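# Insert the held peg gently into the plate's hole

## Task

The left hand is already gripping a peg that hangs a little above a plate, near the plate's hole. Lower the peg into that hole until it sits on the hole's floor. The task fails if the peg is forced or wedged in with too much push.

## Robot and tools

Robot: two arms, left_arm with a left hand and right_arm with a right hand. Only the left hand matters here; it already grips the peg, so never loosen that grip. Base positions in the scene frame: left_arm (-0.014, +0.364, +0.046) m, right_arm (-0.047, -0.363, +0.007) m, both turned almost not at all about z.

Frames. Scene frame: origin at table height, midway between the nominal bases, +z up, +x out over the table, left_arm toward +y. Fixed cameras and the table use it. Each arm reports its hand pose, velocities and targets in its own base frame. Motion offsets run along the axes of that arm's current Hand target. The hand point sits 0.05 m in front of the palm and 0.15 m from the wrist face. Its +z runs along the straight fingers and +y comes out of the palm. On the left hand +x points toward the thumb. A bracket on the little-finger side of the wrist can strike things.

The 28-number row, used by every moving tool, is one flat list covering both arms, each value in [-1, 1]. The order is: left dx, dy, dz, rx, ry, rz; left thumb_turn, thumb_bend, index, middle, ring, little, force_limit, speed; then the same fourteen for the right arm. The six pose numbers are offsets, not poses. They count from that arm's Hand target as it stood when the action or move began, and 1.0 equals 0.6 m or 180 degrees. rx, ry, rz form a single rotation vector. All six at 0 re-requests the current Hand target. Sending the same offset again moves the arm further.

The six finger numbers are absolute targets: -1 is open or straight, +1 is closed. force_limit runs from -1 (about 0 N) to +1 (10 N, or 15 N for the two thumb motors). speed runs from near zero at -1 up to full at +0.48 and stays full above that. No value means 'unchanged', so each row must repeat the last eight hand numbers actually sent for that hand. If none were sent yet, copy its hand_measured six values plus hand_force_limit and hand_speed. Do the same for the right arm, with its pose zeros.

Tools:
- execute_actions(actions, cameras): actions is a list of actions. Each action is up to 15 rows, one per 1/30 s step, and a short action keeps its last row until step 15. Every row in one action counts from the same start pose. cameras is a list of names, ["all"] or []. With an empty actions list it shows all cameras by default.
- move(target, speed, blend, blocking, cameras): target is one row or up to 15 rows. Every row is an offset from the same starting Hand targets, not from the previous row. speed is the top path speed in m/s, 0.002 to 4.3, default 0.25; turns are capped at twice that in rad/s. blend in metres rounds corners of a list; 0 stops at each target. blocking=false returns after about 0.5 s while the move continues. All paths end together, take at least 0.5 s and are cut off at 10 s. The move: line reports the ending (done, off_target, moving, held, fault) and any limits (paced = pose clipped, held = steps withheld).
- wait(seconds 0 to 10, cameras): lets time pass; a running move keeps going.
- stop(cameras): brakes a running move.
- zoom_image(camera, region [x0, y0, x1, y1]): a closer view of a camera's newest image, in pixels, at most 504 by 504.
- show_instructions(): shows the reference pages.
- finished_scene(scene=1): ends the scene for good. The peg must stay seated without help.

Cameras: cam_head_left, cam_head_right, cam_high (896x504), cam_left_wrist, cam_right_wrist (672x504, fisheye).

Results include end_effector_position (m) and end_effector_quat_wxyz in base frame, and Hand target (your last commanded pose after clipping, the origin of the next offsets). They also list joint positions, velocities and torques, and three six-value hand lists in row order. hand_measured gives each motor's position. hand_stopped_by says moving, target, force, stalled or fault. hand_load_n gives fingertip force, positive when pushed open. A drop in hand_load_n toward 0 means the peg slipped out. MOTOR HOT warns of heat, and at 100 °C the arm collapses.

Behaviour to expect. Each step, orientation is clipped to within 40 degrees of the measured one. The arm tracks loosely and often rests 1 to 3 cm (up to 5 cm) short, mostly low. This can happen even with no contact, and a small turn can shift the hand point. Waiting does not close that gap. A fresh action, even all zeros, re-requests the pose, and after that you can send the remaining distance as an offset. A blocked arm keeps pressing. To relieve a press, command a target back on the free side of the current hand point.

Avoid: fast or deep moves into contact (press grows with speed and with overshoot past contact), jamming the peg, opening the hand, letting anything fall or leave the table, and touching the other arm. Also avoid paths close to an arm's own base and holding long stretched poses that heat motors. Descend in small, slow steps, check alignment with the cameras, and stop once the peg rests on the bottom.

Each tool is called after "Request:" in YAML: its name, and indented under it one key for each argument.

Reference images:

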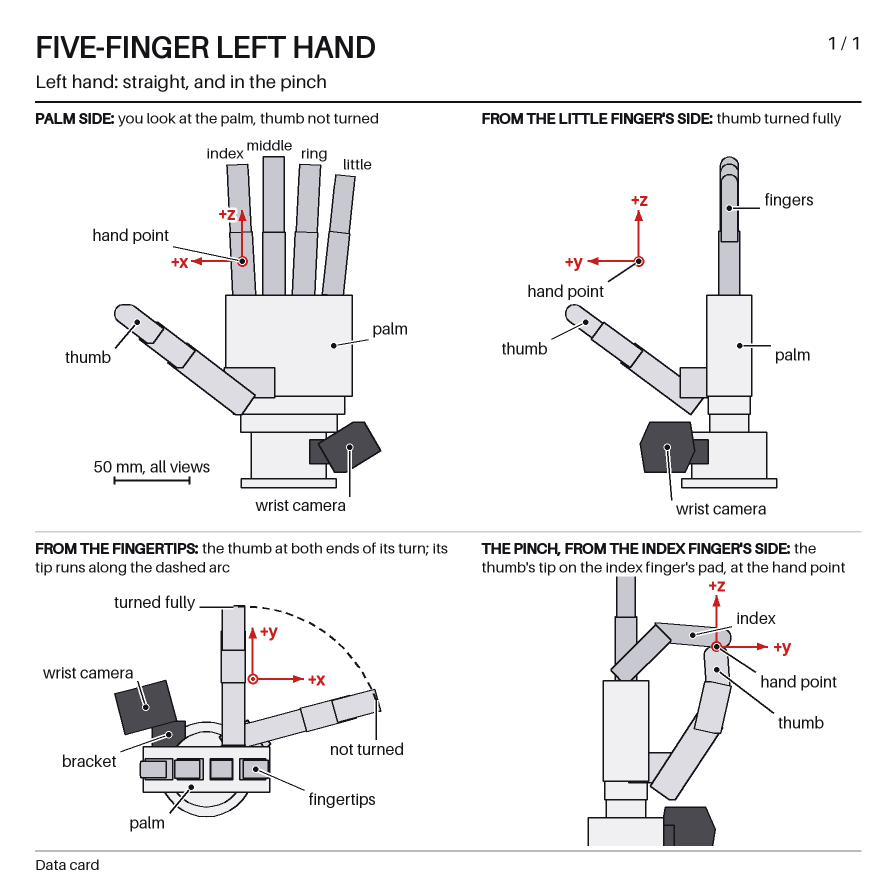

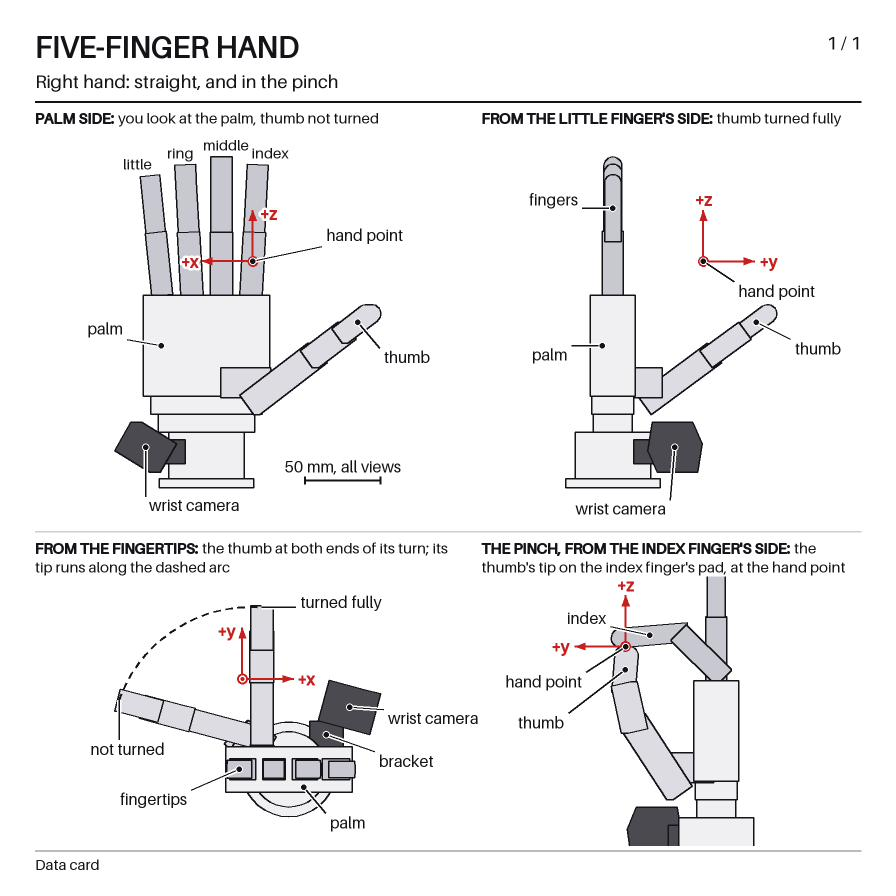

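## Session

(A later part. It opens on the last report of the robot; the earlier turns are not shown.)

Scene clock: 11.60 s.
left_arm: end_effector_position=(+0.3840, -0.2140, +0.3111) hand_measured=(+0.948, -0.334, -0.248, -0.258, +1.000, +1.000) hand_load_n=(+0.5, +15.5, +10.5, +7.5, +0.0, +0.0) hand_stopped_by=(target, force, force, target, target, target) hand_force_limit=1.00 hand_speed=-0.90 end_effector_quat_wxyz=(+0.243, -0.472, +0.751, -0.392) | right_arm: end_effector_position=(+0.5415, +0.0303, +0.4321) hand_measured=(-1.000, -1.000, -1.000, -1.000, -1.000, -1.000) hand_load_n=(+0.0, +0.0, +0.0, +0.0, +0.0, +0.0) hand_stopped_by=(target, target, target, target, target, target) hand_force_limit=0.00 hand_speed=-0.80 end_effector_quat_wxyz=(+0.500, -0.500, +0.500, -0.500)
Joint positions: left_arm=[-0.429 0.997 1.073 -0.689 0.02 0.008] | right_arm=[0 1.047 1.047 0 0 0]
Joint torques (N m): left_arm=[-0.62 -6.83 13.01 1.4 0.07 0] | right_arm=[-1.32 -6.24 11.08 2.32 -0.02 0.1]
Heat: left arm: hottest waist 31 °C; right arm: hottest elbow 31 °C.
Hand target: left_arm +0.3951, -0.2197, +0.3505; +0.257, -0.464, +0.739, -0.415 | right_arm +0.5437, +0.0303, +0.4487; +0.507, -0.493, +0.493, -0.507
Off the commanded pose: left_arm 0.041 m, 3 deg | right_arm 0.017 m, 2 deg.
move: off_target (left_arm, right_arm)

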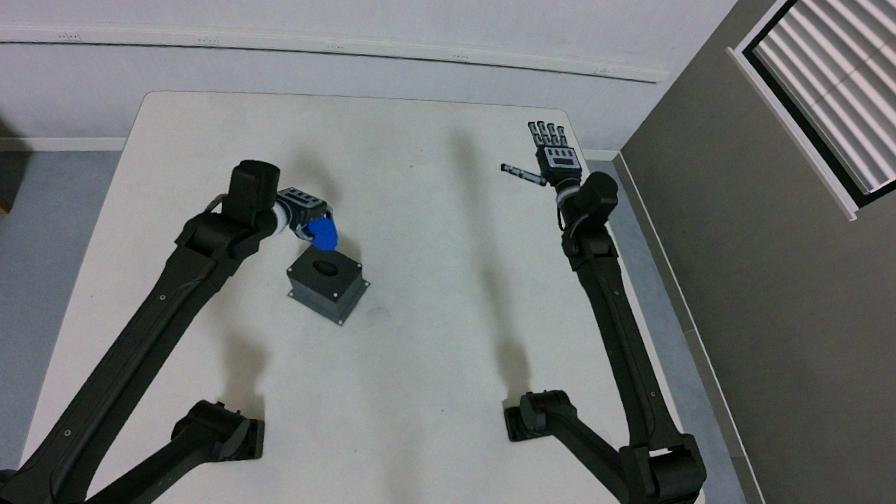

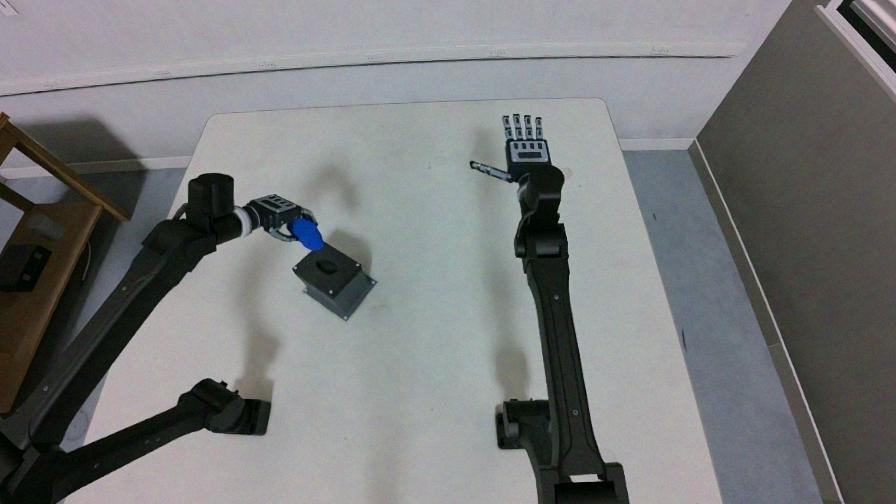

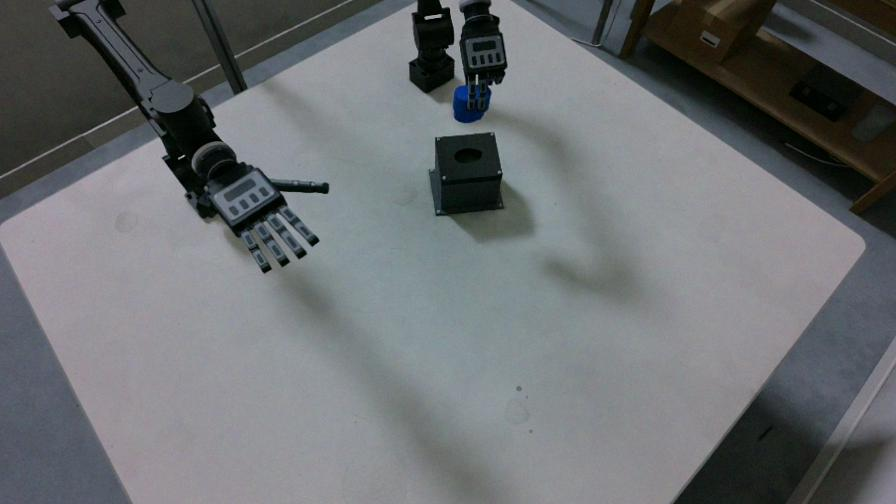

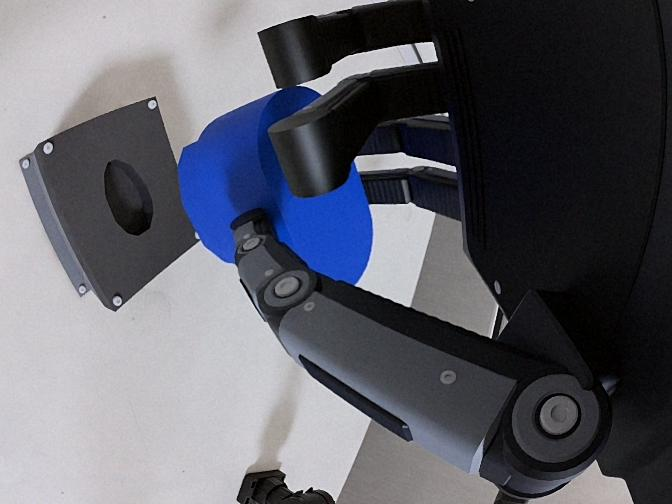

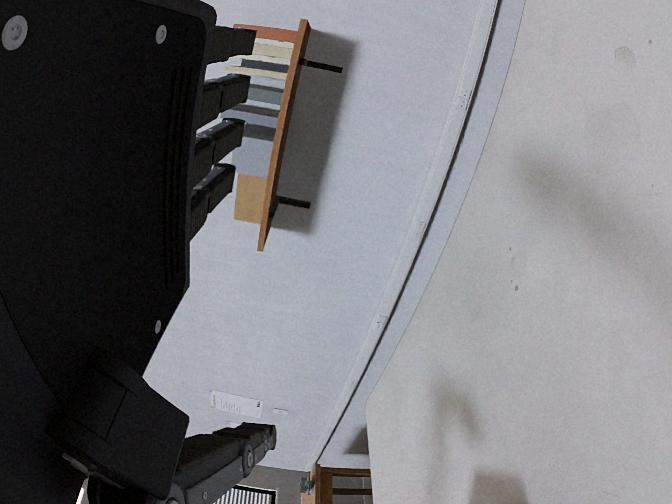

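Request:
move:
  target: [-0.0102,0.1905,0.114,-0.0296,0.0087,0.0363,0.948,-0.326,-0.246,-0.256,1,1,1,-0.9,0,0,0,0,0,0,-1,-1,-1,-1,-1,-1,0,-0.8]
  speed: 0.08
  cameras: ["cam_left_wrist","cam_high"]

Request:
zoom_image:
  camera: "cam_high"
  region: [420, 90, 520, 220]

Request:
zoom_image:
  camera: "cam_left_wrist"
  region: [30, 40, 270, 280]

Scene clock: 40.33 s.
left_arm: end_effector_position=(+0.3893, -0.2143, +0.2157) hand_measured=(+0.948, -0.334, -0.248, -0.258, +1.000, +1.000) hand_load_n=(+0.5, +15.5, +10.5, +7.0, +0.0, +0.0) hand_stopped_by=(target, force, force, target, target, target) hand_force_limit=1.00 hand_speed=-0.90 end_effector_quat_wxyz=(+0.240, -0.432, +0.789, -0.364) | right_arm: end_effector_position=(+0.5415, +0.0303, +0.4321) hand_measured=(-1.000, -1.000, -1.000, -1.000, -1.000, -1.000) hand_load_n=(-0.5, +0.0, +0.0, +0.0, +0.0, +0.0) hand_stopped_by=(target, target, target, target, target, target) hand_force_limit=0.00 hand_speed=-0.80 end_effector_quat_wxyz=(+0.500, -0.500, +0.500, -0.500)
Joint positions: left_arm=[-0.429 1.061 0.895 -0.502 0.046 0.118] | right_arm=[0 1.047 1.047 0 0 0]
Joint torques (N m): left_arm=[0.09 -7.65 7.6 2.81 0.11 0.11] | right_arm=[-1.44 -6.18 11.08 2.35 -0.02 0.1]
Heat: left arm: hottest elbow 38 °C; right arm: hottest elbow 35 °C.
Hand target: left_arm +0.3961, -0.2140, +0.2172; +0.248, -0.427, +0.787, -0.371 | right_arm +0.5437, +0.0303, +0.4487; +0.507, -0.493, +0.493, -0.507
Off the commanded pose: left_arm 0.007 m, 1 deg | right_arm 0.017 m, 2 deg.
move: off_target (right_arm)
Images, in order (width x height): cam_high 896x504, cam_left_wrist 672x504.

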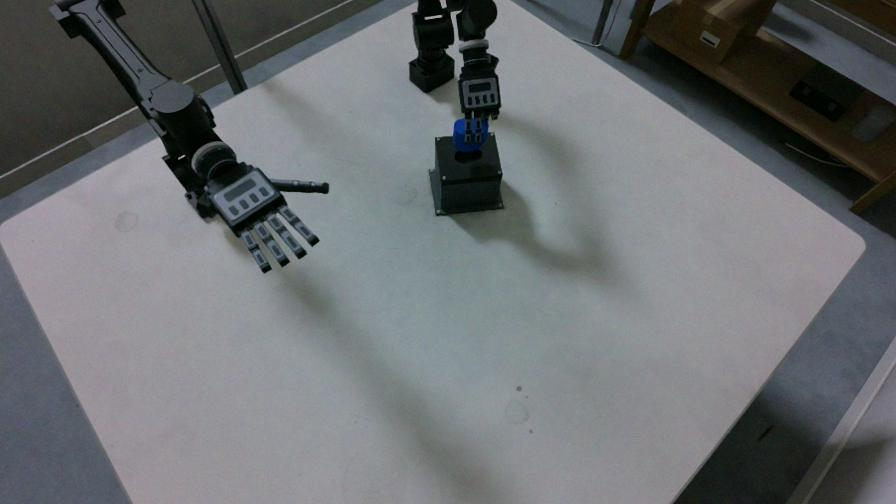

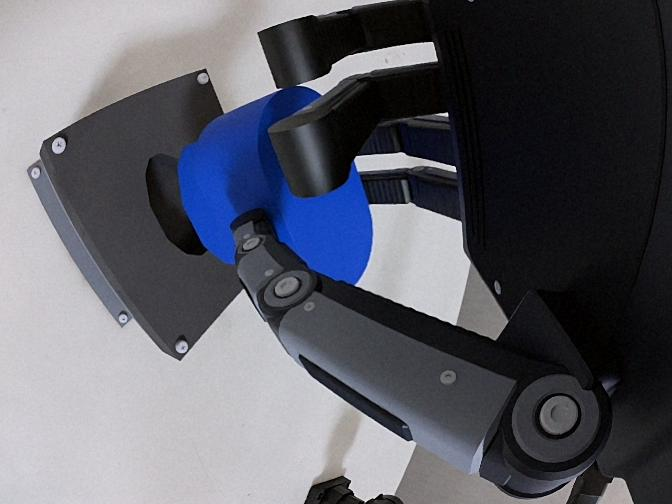

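Scaled by 3.877 from the camera's 896x504 image, which has a finer 1280x720 frame.

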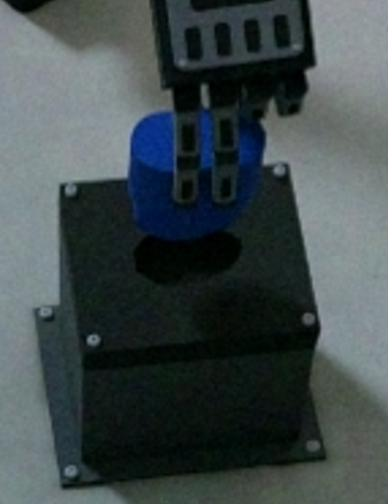

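Scaled by 2.100 from the camera's 672x504 image, which has a finer 960x720 frame.

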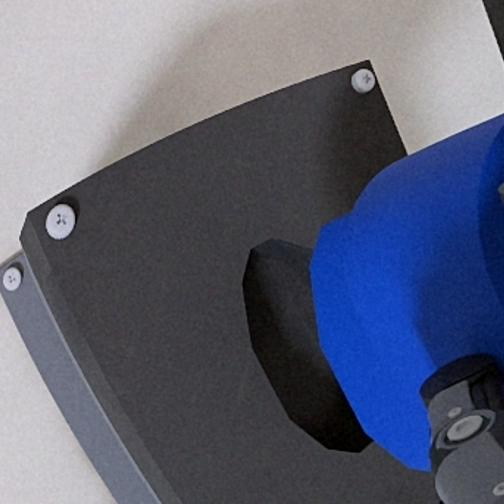

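Request:
zoom_image:
  camera: "cam_left_wrist"
  region: [140, 140, 240, 260]

Request:
zoom_image:
  camera: "cam_left_wrist"
  region: [160, 330, 210, 370]

Scaled by 4.200 from the camera's 672x504 image, which has a finer 960x720 frame.

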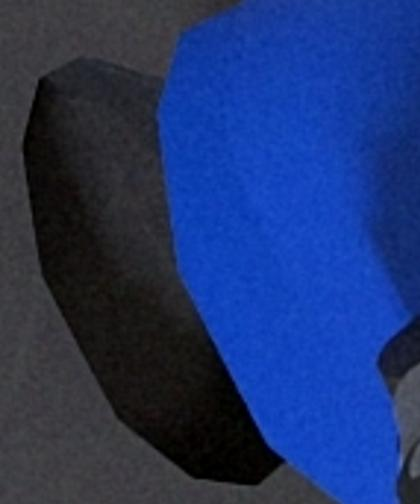

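Scaled by 10.080 from the camera's 672x504 image, which has a finer 960x720 frame.

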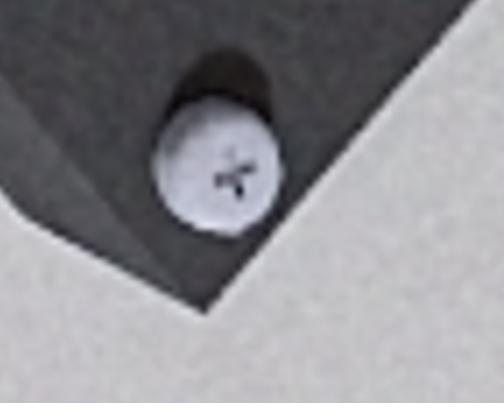

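Request:
zoom_image:
  camera: "cam_left_wrist"
  region: [165, 135, 205, 215]

Request:
zoom_image:
  camera: "cam_left_wrist"
  region: [180, 210, 240, 270]

Request:
zoom_image:
  camera: "cam_left_wrist"
  region: [40, 130, 80, 170]

Request:
zoom_image:
  camera: "cam_left_wrist"
  region: [185, 60, 225, 100]

Scaled by 6.300 from the camera's 672x504 image, which has a finer 960x720 frame.

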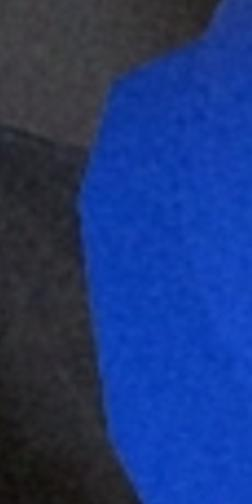

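Scaled by 8.400 from the camera's 672x504 image, which has a finer 960x720 frame.

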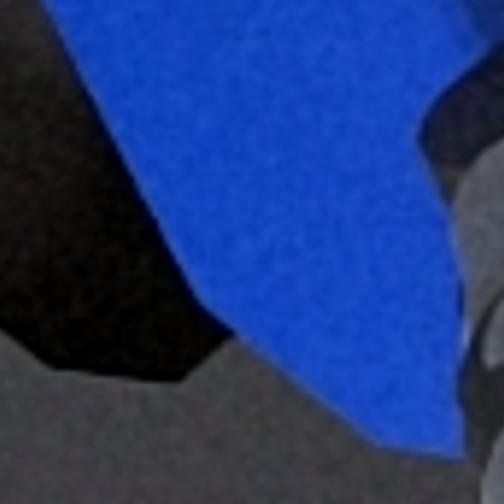

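Scaled by 12.600 from the camera's 672x504 image, which has a finer 960x720 frame.

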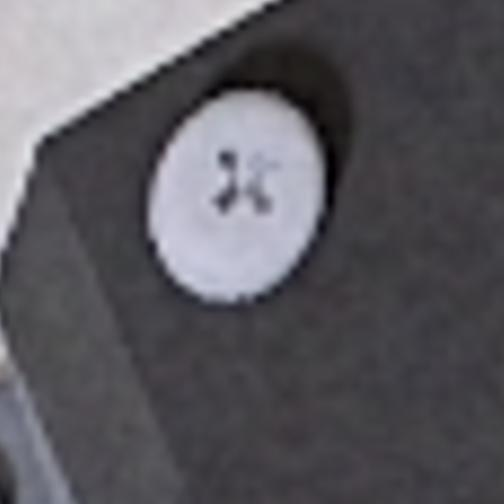

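Scaled by 12.600 from the camera's 672x504 image, which has a finer 960x720 frame.

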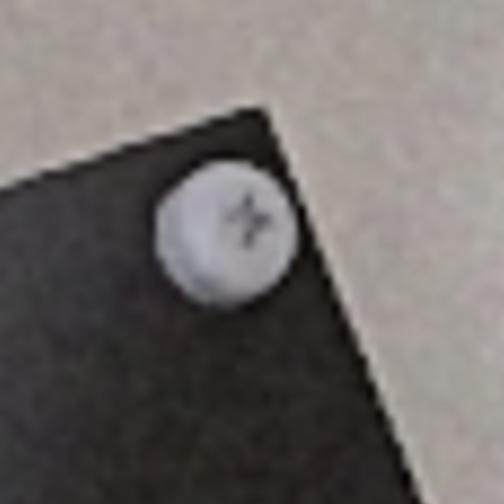

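Request:
move:
  target: [-0.0025,0.0472,0.0295,0,0,0,0.948,-0.326,-0.246,-0.256,1,1,1,-0.9,0,0,0,0,0,0,-1,-1,-1,-1,-1,-1,0,-0.8]
  speed: 0.04
  cameras: ["cam_left_wrist","cam_high"]

Request:
zoom_image:
  camera: "cam_left_wrist"
  region: [140, 115, 250, 275]

Request:
zoom_image:
  camera: "cam_left_wrist"
  region: [40, 90, 100, 150]

Request:
zoom_image:
  camera: "cam_left_wrist"
  region: [200, 30, 260, 90]

Request:
zoom_image:
  camera: "cam_left_wrist"
  region: [180, 330, 240, 390]

Scene clock: 45.60 s.
left_arm: end_effector_position=(+0.3883, -0.2114, +0.1840) hand_measured=(+0.948, -0.334, -0.248, -0.258, +1.000, +1.000) hand_load_n=(+0.0, +16.0, +10.5, +7.5, +0.0, +0.0) hand_stopped_by=(target, force, force, target, target, target) hand_force_limit=1.00 hand_speed=-0.90 end_effector_quat_wxyz=(+0.240, -0.430, +0.790, -0.366) | right_arm: end_effector_position=(+0.5415, +0.0303, +0.4321) hand_measured=(-1.000, -1.000, -1.000, -1.000, -1.000, -1.000) hand_load_n=(+0.0, +0.0, +0.0, +0.0, +0.0, +0.0) hand_stopped_by=(target, target, target, target, target, target) hand_force_limit=0.00 hand_speed=-0.80 end_effector_quat_wxyz=(+0.500, -0.500, +0.500, -0.500)
Joint positions: left_arm=[-0.421 1.074 0.817 -0.409 0.056 0.126] | right_arm=[0 1.047 1.047 0 0 0]
Joint torques (N m): left_arm=[0.32 -7.36 7.35 2.8 0.13 0.11] | right_arm=[-1.32 -6.3 11.07 2.3 -0.02 0.1]
Heat: left arm: hottest elbow 38 °C; right arm: hottest elbow 36 °C.
Hand target: left_arm +0.3957, -0.2090, +0.1842; +0.248, -0.427, +0.786, -0.371 | right_arm +0.5437, +0.0303, +0.4487; +0.507, -0.493, +0.493, -0.507
Off the commanded pose: left_arm 0.008 m, 1 deg | right_arm 0.017 m, 2 deg.
move: off_target (right_arm)
Images, in order (width x height): cam_high 896x504, cam_left_wrist 672x504.

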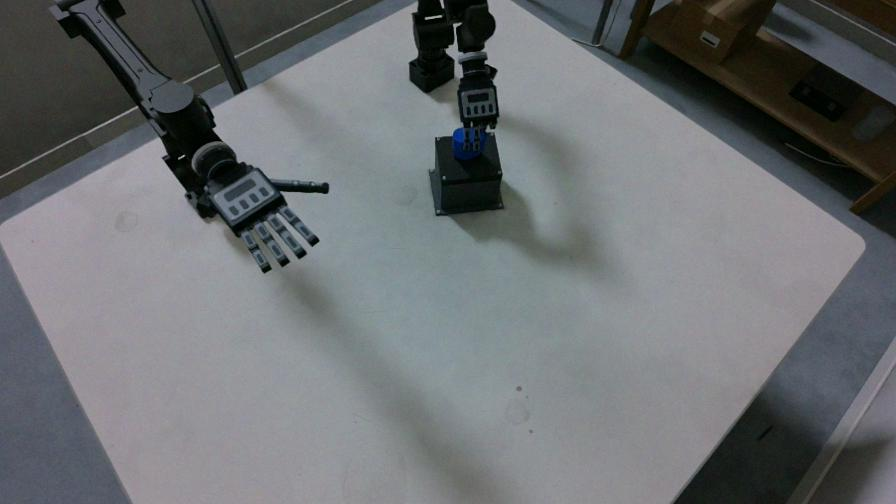

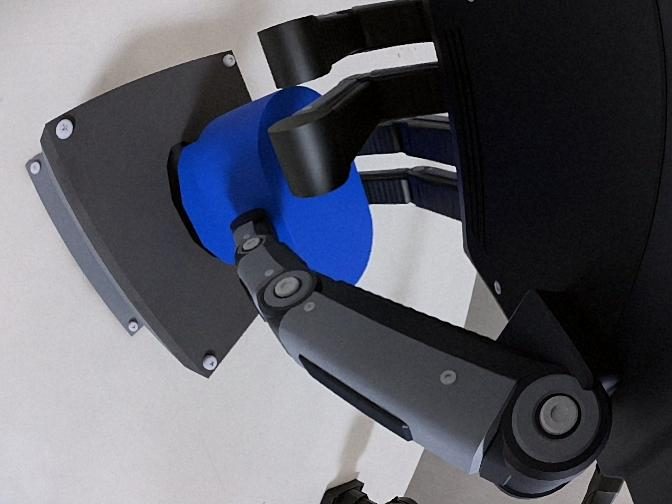

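Scaled by 3.150 from the camera's 672x504 image, which has a finer 960x720 frame.

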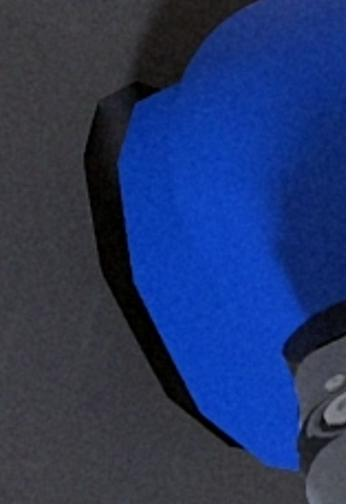

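Scaled by 8.400 from the camera's 672x504 image, which has a finer 960x720 frame.

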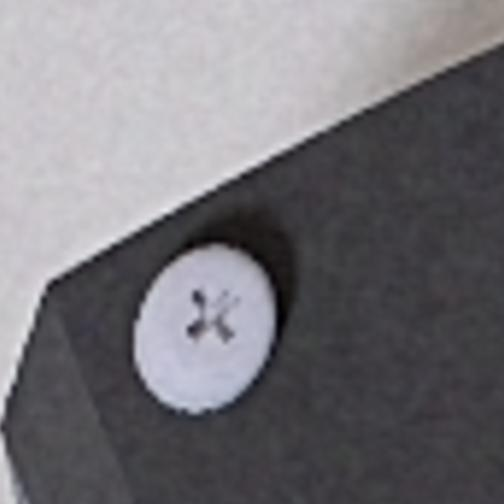

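Scaled by 8.400 from the camera's 672x504 image, which has a finer 960x720 frame.

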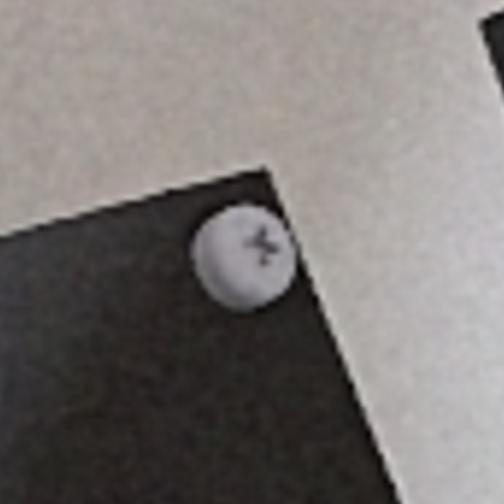

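Scaled by 8.400 from the camera's 672x504 image, which has a finer 960x720 frame.

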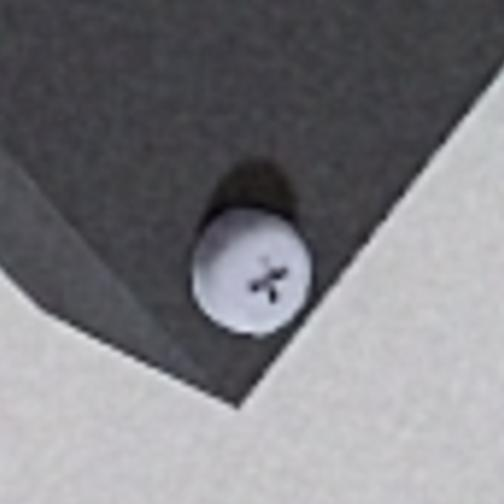

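Request:
move:
  target: [-0.003,0.0082,0.0095,0,0,0,0.948,-0.326,-0.246,-0.256,1,1,1,-0.9,0,0,0,0,0,0,-1,-1,-1,-1,-1,-1,0,-0.8]
  speed: 0.02
  cameras: ["cam_left_wrist"]

Request:
zoom_image:
  camera: "cam_left_wrist"
  region: [150, 125, 250, 275]

Scene clock: 48.97 s.
left_arm: end_effector_position=(+0.3909, -0.2103, +0.1767) hand_measured=(+0.948, -0.334, -0.248, -0.258, +1.000, +1.000) hand_load_n=(+0.5, +16.0, +10.5, +7.5, +0.0, +0.0) hand_stopped_by=(target, force, force, target, target, target) hand_force_limit=1.00 hand_speed=-0.90 end_effector_quat_wxyz=(+0.240, -0.430, +0.790, -0.366) | right_arm: end_effector_position=(+0.5415, +0.0303, +0.4321) hand_measured=(-1.000, -1.000, -1.000, -1.000, -1.000, -1.000) hand_load_n=(+0.0, +0.0, +0.0, +0.0, +0.0, +0.0) hand_stopped_by=(target, target, target, target, target, target) hand_force_limit=0.00 hand_speed=-0.80 end_effector_quat_wxyz=(+0.500, -0.500, +0.500, -0.500)
Joint positions: left_arm=[-0.415 1.085 0.805 -0.386 0.061 0.13] | right_arm=[0 1.047 1.047 0 0 0]
Joint torques (N m): left_arm=[0.03 -7.53 7.36 2.74 0.13 0.11] | right_arm=[-1.44 -6.3 11.08 2.33 -0.02 0.1]
Heat: left arm: hottest elbow 39 °C; right arm: hottest elbow 36 °C.
Hand target: left_arm +0.3982, -0.2079, +0.1769; +0.248, -0.427, +0.787, -0.371 | right_arm +0.5437, +0.0303, +0.4487; +0.507, -0.493, +0.493, -0.507
Off the commanded pose: left_arm 0.008 m, 1 deg | right_arm 0.017 m, 2 deg.
move: off_target (right_arm)
Images, in order (width x height): cam_left_wrist 672x504.

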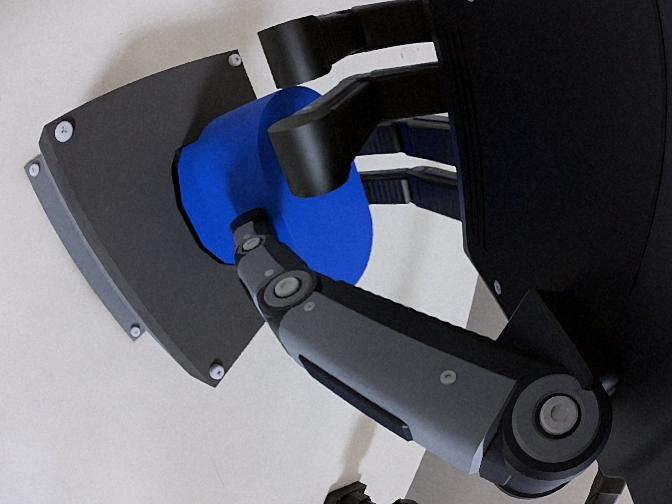

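Scaled by 3.360 from the camera's 672x504 image, which has a finer 960x720 frame.

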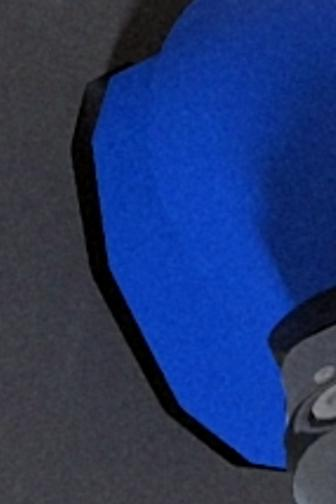

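Request:
move:
  target: [0.0005,0.0059,0.0033,0,0,0,0.948,-0.326,-0.246,-0.256,1,1,1,-0.9,0,0,0,0,0,0,-1,-1,-1,-1,-1,-1,0,-0.8]
  speed: 0.01
  cameras: ["cam_left_wrist"]

Request:
zoom_image:
  camera: "cam_left_wrist"
  region: [150, 125, 250, 275]

Scene clock: 50.50 s.
left_arm: end_effector_position=(+0.3904, -0.2102, +0.1730) hand_measured=(+0.948, -0.334, -0.248, -0.258, +1.000, +1.000) hand_load_n=(+0.5, +15.5, +10.5, +7.5, +0.0, +0.0) hand_stopped_by=(target, force, force, target, target, target) hand_force_limit=1.00 hand_speed=-0.90 end_effector_quat_wxyz=(+0.240, -0.429, +0.790, -0.366) | right_arm: end_effector_position=(+0.5415, +0.0303, +0.4321) hand_measured=(-1.000, -1.000, -1.000, -1.000, -1.000, -1.000) hand_load_n=(-0.5, +0.0, +0.0, -0.5, +0.0, -0.5) hand_stopped_by=(target, target, target, target, target, target) hand_force_limit=0.00 hand_speed=-0.80 end_effector_quat_wxyz=(+0.500, -0.500, +0.500, -0.500)
Joint positions: left_arm=[-0.415 1.087 0.796 -0.375 0.061 0.13] | right_arm=[0 1.047 1.047 0 0 0]
Joint torques (N m): left_arm=[0.26 -7.41 7.27 2.74 0.12 0.11] | right_arm=[-1.38 -6.3 11.11 2.3 -0.02 0.1]
Heat: left arm: hottest elbow 39 °C; right arm: hottest elbow 36 °C.
Hand target: left_arm +0.3977, -0.2077, +0.1728; +0.248, -0.427, +0.786, -0.371 | right_arm +0.5437, +0.0303, +0.4487; +0.507, -0.493, +0.493, -0.507
Off the commanded pose: left_arm 0.008 m, 1 deg | right_arm 0.017 m, 2 deg.
move: off_target (right_arm)
Images, in order (width x height): cam_left_wrist 672x504.

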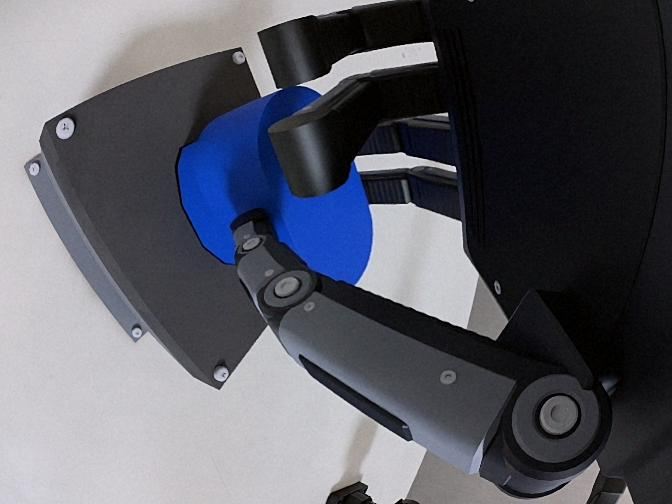

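Scaled by 3.360 from the camera's 672x504 image, which has a finer 960x720 frame.

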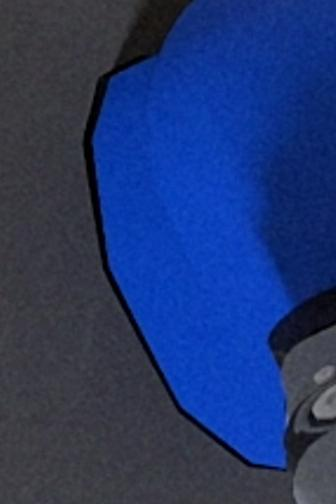

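Request:
move:
  target: [0.0004,0.0044,0.0025,0,0,0,0.948,-0.326,-0.246,-0.256,1,1,1,-0.9,0,0,0,0,0,0,-1,-1,-1,-1,-1,-1,0,-0.8]
  speed: 0.01
  cameras: ["cam_left_wrist"]

Request:
zoom_image:
  camera: "cam_left_wrist"
  region: [150, 125, 250, 275]

Scene clock: 51.63 s.
left_arm: end_effector_position=(+0.3906, -0.2102, +0.1714) hand_measured=(+0.948, -0.334, -0.248, -0.258, +1.000, +1.000) hand_load_n=(+0.5, +15.5, +10.5, +7.5, +0.0, +0.0) hand_stopped_by=(target, force, force, target, target, target) hand_force_limit=1.00 hand_speed=-0.90 end_effector_quat_wxyz=(+0.241, -0.429, +0.789, -0.368) | right_arm: end_effector_position=(+0.5415, +0.0303, +0.4321) hand_measured=(-1.000, -1.000, -1.000, -1.000, -1.000, -1.000) hand_load_n=(+0.0, +0.0, +0.0, +0.0, +0.0, +0.0) hand_stopped_by=(target, target, target, target, target, target) hand_force_limit=0.00 hand_speed=-0.80 end_effector_quat_wxyz=(+0.500, -0.500, +0.500, -0.500)
Joint positions: left_arm=[-0.414 1.087 0.79 -0.365 0.062 0.131] | right_arm=[0 1.047 1.047 0 0 0]
Joint torques (N m): left_arm=[0.26 -7.36 7.2 2.76 0.11 0.1] | right_arm=[-1.44 -6.24 11.08 2.33 -0.02 0.1]
Heat: left arm: hottest elbow 39 °C; right arm: hottest elbow 36 °C.
Hand target: left_arm +0.3974, -0.2074, +0.1699; +0.248, -0.427, +0.786, -0.371 | right_arm +0.5437, +0.0303, +0.4487; +0.507, -0.493, +0.493, -0.507
Off the commanded pose: left_arm 0.007 m, 1 deg | right_arm 0.017 m, 2 deg.
move: off_target (right_arm)
Images, in order (width x height): cam_left_wrist 672x504.

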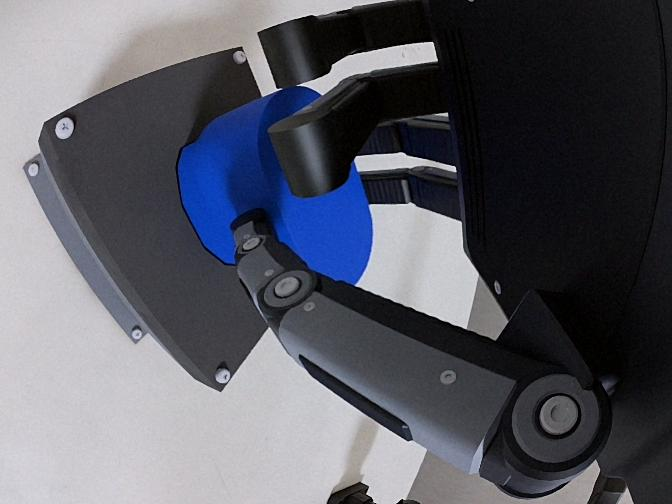

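Scaled by 3.360 from the camera's 672x504 image, which has a finer 960x720 frame.

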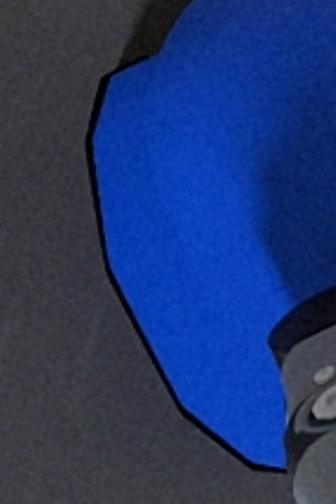

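Request:
zoom_image:
  camera: "cam_left_wrist"
  region: [165, 130, 215, 190]

Request:
zoom_image:
  camera: "cam_left_wrist"
  region: [170, 190, 240, 270]

Scaled by 8.400 from the camera's 672x504 image, which has a finer 960x720 frame.

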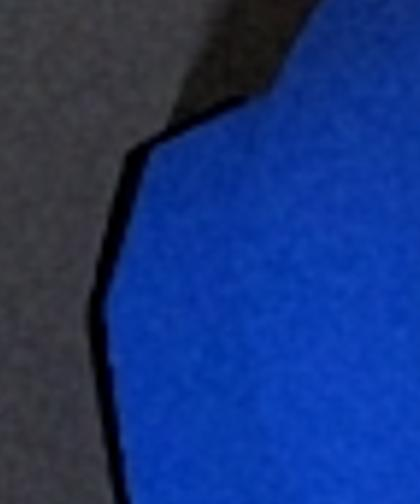

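Scaled by 6.300 from the camera's 672x504 image, which has a finer 960x720 frame.

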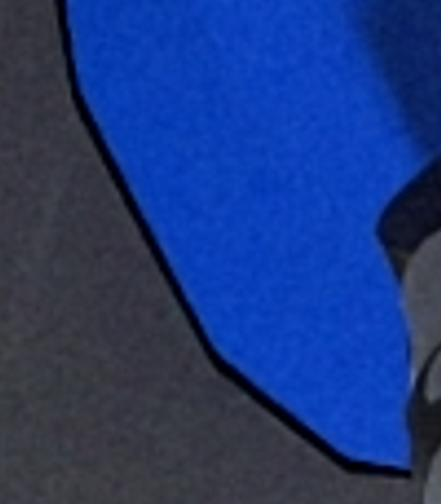

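Request:
move:
  target: [0.0004,0.003,0.0017,0,0,0,0.948,-0.326,-0.246,-0.256,1,1,1,-0.9,0,0,0,0,0,0,-1,-1,-1,-1,-1,-1,0,-0.8]
  speed: 0.01
  cameras: ["cam_left_wrist"]

Request:
zoom_image:
  camera: "cam_left_wrist"
  region: [165, 130, 215, 190]

Request:
zoom_image:
  camera: "cam_left_wrist"
  region: [170, 190, 240, 270]

Scene clock: 54.43 s.
left_arm: end_effector_position=(+0.3915, -0.2106, +0.1712) hand_measured=(+0.948, -0.334, -0.248, -0.258, +1.000, +1.000) hand_load_n=(+0.5, +15.5, +10.5, +7.5, +0.0, +0.0) hand_stopped_by=(target, force, force, target, target, target) hand_force_limit=1.00 hand_speed=-0.90 end_effector_quat_wxyz=(+0.242, -0.428, +0.788, -0.369) | right_arm: end_effector_position=(+0.5415, +0.0303, +0.4321) hand_measured=(-1.000, -1.000, -1.000, -1.000, -1.000, -1.000) hand_load_n=(+0.0, +0.0, +0.0, +0.0, +0.0, +0.0) hand_stopped_by=(target, target, target, target, target, target) hand_force_limit=0.00 hand_speed=-0.80 end_effector_quat_wxyz=(+0.500, -0.500, +0.500, -0.500)
Joint positions: left_arm=[-0.414 1.088 0.788 -0.357 0.062 0.131] | right_arm=[0 1.047 1.047 0 0 0]
Joint torques (N m): left_arm=[0.15 -7.12 6.98 2.58 0.1 0.11] | right_arm=[-1.44 -6.24 11.07 2.33 -0.02 0.09]
Heat: left arm: hottest elbow 39 °C; right arm: hottest elbow 37 °C.
Hand target: left_arm +0.3972, -0.2073, +0.1679; +0.248, -0.427, +0.786, -0.371 | right_arm +0.5437, +0.0303, +0.4487; +0.507, -0.493, +0.493, -0.507
Off the commanded pose: left_arm 0.007 m, 1 deg | right_arm 0.017 m, 2 deg.
move: off_target (right_arm)
Images, in order (width x height): cam_left_wrist 672x504.

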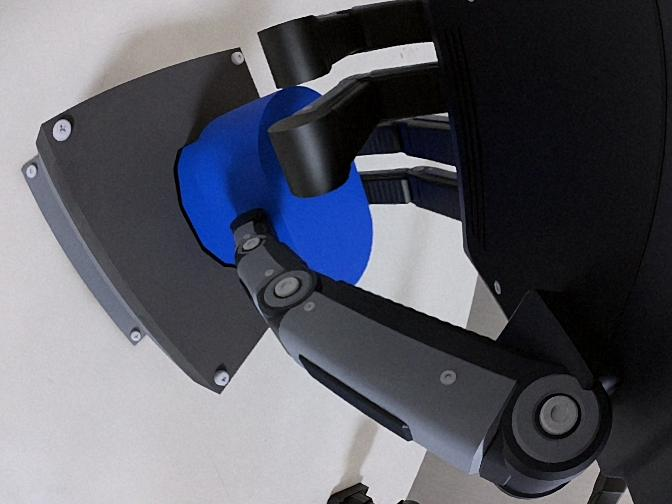

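Scaled by 8.400 from the camera's 672x504 image, which has a finer 960x720 frame.

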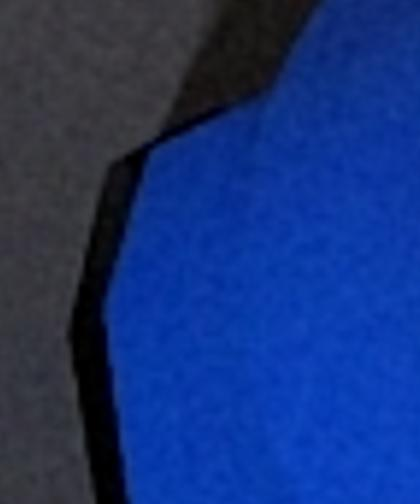

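Scaled by 6.300 from the camera's 672x504 image, which has a finer 960x720 frame.

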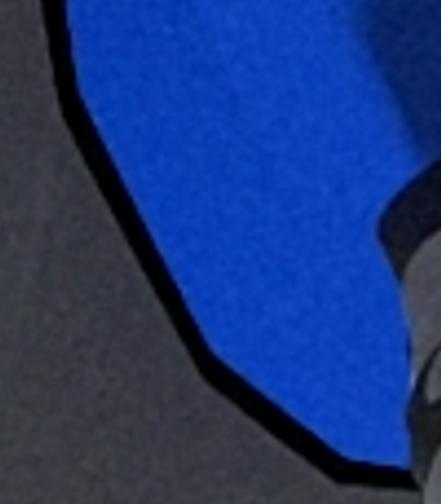

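Request:
move:
  target: [-0.0003,0.0013,-0.0073,0,0,0,0.948,-0.326,-0.246,-0.256,1,1,1,-0.9,0,0,0,0,0,0,-1,-1,-1,-1,-1,-1,0,-0.8]
  speed: 0.01
  cameras: ["cam_left_wrist"]

Request:
zoom_image:
  camera: "cam_left_wrist"
  region: [165, 130, 215, 190]

Request:
zoom_image:
  camera: "cam_left_wrist"
  region: [170, 190, 240, 270]

Scene clock: 56.20 s.
left_arm: end_effector_position=(+0.3914, -0.2106, +0.1711) hand_measured=(+0.948, -0.334, -0.248, -0.258, +1.000, +1.000) hand_load_n=(+0.5, +15.5, +11.0, +7.5, +0.0, +0.0) hand_stopped_by=(target, force, force, target, target, target) hand_force_limit=1.00 hand_speed=-0.90 end_effector_quat_wxyz=(+0.242, -0.428, +0.789, -0.370) | right_arm: end_effector_position=(+0.5415, +0.0303, +0.4321) hand_measured=(-1.000, -1.000, -1.000, -1.000, -1.000, -1.000) hand_load_n=(+0.0, +0.0, +0.0, +0.0, +0.0, -0.5) hand_stopped_by=(target, target, target, target, target, target) hand_force_limit=0.00 hand_speed=-0.80 end_effector_quat_wxyz=(+0.500, -0.500, +0.500, -0.500)
Joint positions: left_arm=[-0.414 1.088 0.788 -0.357 0.063 0.131] | right_arm=[0 1.047 1.047 0 0 0]
Joint torques (N m): left_arm=[0.21 -8.23 6.76 2.28 0.11 0.11] | right_arm=[-1.38 -6.24 11.1 2.29 -0.02 0.09]
Heat: left arm: hottest elbow 39 °C; right arm: hottest elbow 37 °C.
Hand target: left_arm +0.3937, -0.2053, +0.1698; +0.248, -0.427, +0.787, -0.371 | right_arm +0.5437, +0.0303, +0.4487; +0.507, -0.493, +0.493, -0.507
Off the commanded pose: left_arm 0.006 m, 1 deg | right_arm 0.017 m, 2 deg.
move: off_target (right_arm)
Images, in order (width x height): cam_left_wrist 672x504.

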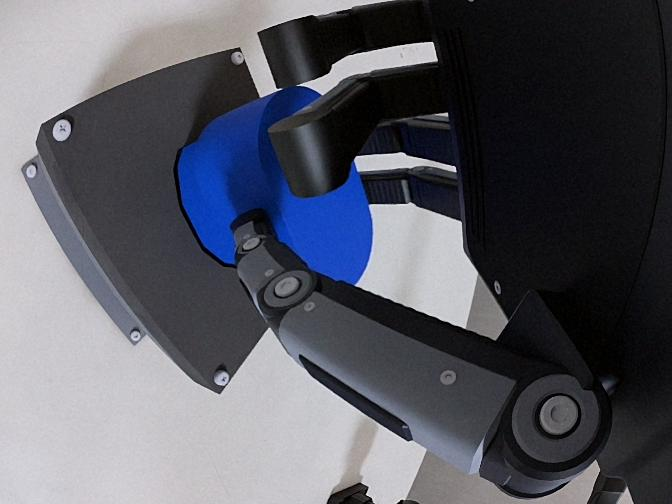

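Scaled by 8.400 from the camera's 672x504 image, which has a finer 960x720 frame.

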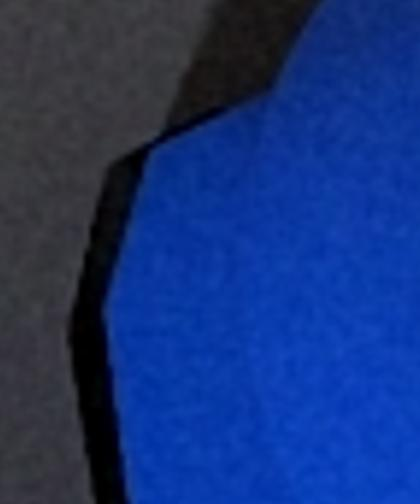

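Scaled by 6.300 from the camera's 672x504 image, which has a finer 960x720 frame.

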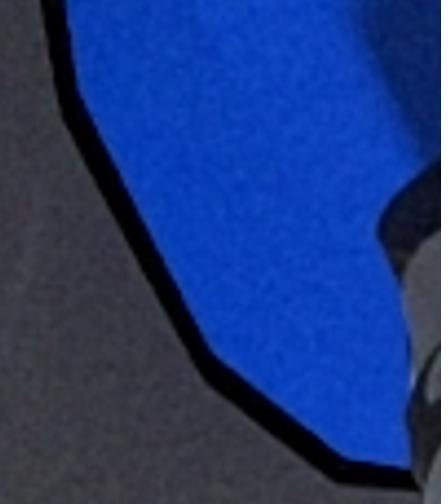

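Request:
move:
  target: [0.0,0.0023,-0.0043,0,0,0,0.948,-0.326,-0.246,-0.256,1,1,1,-0.9,0,0,0,0,0,0,-1,-1,-1,-1,-1,-1,0,-0.8]
  speed: 0.01
  cameras: ["cam_left_wrist"]

Request:
zoom_image:
  camera: "cam_left_wrist"
  region: [150, 125, 250, 275]

Scene clock: 57.17 s.
left_arm: end_effector_position=(+0.3914, -0.2104, +0.1709) hand_measured=(+0.948, -0.334, -0.248, -0.258, +1.000, +1.000) hand_load_n=(+0.5, +15.5, +11.0, +7.5, +0.0, +0.0) hand_stopped_by=(target, force, force, target, target, target) hand_force_limit=1.00 hand_speed=-0.90 end_effector_quat_wxyz=(+0.242, -0.428, +0.789, -0.370) | right_arm: end_effector_position=(+0.5415, +0.0303, +0.4321) hand_measured=(-1.000, -1.000, -1.000, -1.000, -1.000, -1.000) hand_load_n=(-0.5, +0.0, +0.0, +0.0, +0.0, +0.0) hand_stopped_by=(target, target, target, target, target, target) hand_force_limit=0.00 hand_speed=-0.80 end_effector_quat_wxyz=(+0.500, -0.500, +0.500, -0.500)
Joint positions: left_arm=[-0.413 1.088 0.787 -0.357 0.064 0.132] | right_arm=[0 1.047 1.047 0 0 0]
Joint torques (N m): left_arm=[0.38 -9 6.45 2.1 0.09 0.09] | right_arm=[-1.38 -6.36 11.11 2.33 -0.02 0.1]
Heat: left arm: hottest elbow 39 °C; right arm: hottest elbow 37 °C.
Hand target: left_arm +0.3913, -0.2038, +0.1703; +0.248, -0.427, +0.786, -0.371 | right_arm +0.5437, +0.0303, +0.4487; +0.507, -0.493, +0.493, -0.507
Off the commanded pose: left_arm 0.007 m, 1 deg | right_arm 0.017 m, 2 deg.
move: off_target (right_arm)
Images, in order (width x height): cam_left_wrist 672x504.

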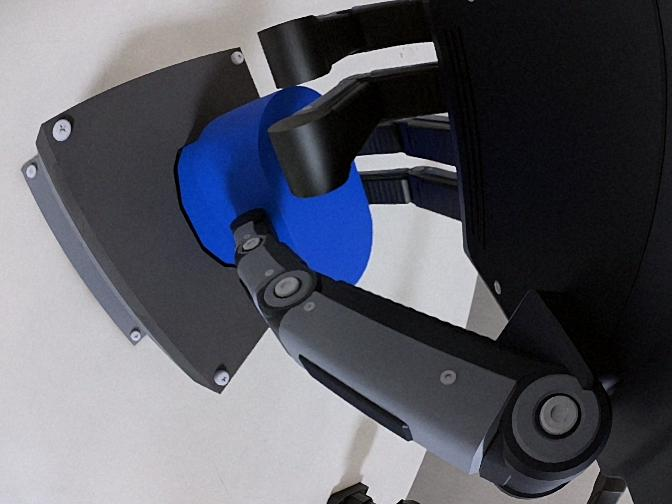

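Scaled by 3.360 from the camera's 672x504 image, which has a finer 960x720 frame.

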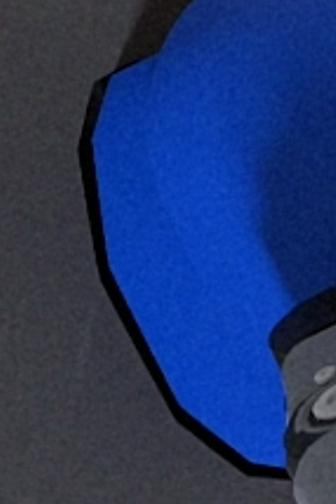

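Request:
move:
  target: [-0.0159,-0.1724,-0.1307,0,0,0,0.948,-0.326,-0.246,-0.256,1,1,1,-0.9,0,0,0,0,0,0,-1,-1,-1,-1,-1,-1,0,-0.8]
  speed: 0.08
  cameras: ["cam_left_wrist"]

Request:
zoom_image:
  camera: "cam_left_wrist"
  region: [80, 130, 180, 260]

Scene clock: 59.77 s.
left_arm: end_effector_position=(+0.3763, -0.2031, +0.2555) hand_measured=(+0.948, -0.334, -0.248, -0.258, +1.000, +1.000) hand_load_n=(+0.0, +16.5, +11.0, +8.0, +0.0, +0.0) hand_stopped_by=(target, force, force, target, target, target) hand_force_limit=1.00 hand_speed=-0.90 end_effector_quat_wxyz=(+0.223, -0.436, +0.801, -0.345) | right_arm: end_effector_position=(+0.5415, +0.0303, +0.4321) hand_measured=(-1.000, -1.000, -1.000, -1.000, -1.000, -1.000) hand_load_n=(+0.0, +0.0, +0.0, +0.0, +0.0, +0.0) hand_stopped_by=(target, target, target, target, target, target) hand_force_limit=0.00 hand_speed=-0.80 end_effector_quat_wxyz=(+0.500, -0.500, +0.500, -0.500)
Joint positions: left_arm=[-0.412 1.036 1.008 -0.697 0.064 0.132] | right_arm=[0 1.047 1.047 0 0 0]
Joint torques (N m): left_arm=[0.15 -8.64 12.89 1.16 0.1 0.1] | right_arm=[-1.38 -6.3 11.07 2.3 -0.02 0.1]
Heat: left arm: hottest elbow 39 °C; right arm: hottest elbow 37 °C.
Hand target: left_arm +0.3910, -0.2039, +0.3003; +0.248, -0.427, +0.787, -0.371 | right_arm +0.5437, +0.0303, +0.4487; +0.507, -0.493, +0.493, -0.507
Off the commanded pose: left_arm 0.047 m, 5 deg | right_arm 0.017 m, 2 deg.
move: off_target (left_arm, right_arm)
Images, in order (width x height): cam_left_wrist 672x504.

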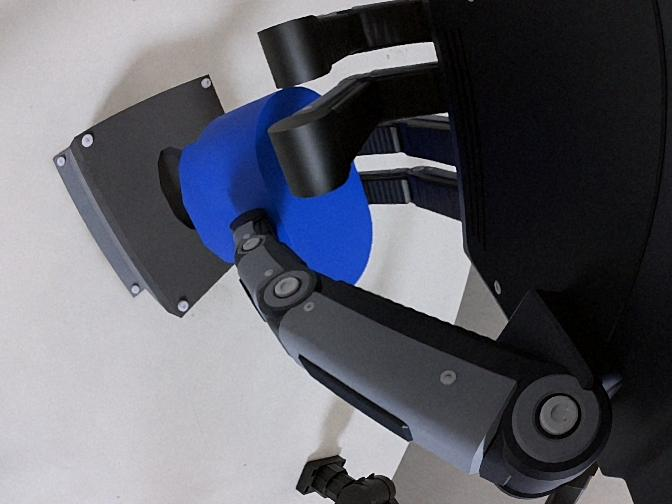

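Scaled by 3.877 from the camera's 672x504 image, which has a finer 960x720 frame.

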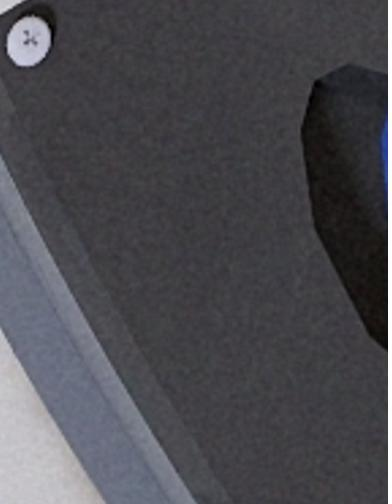

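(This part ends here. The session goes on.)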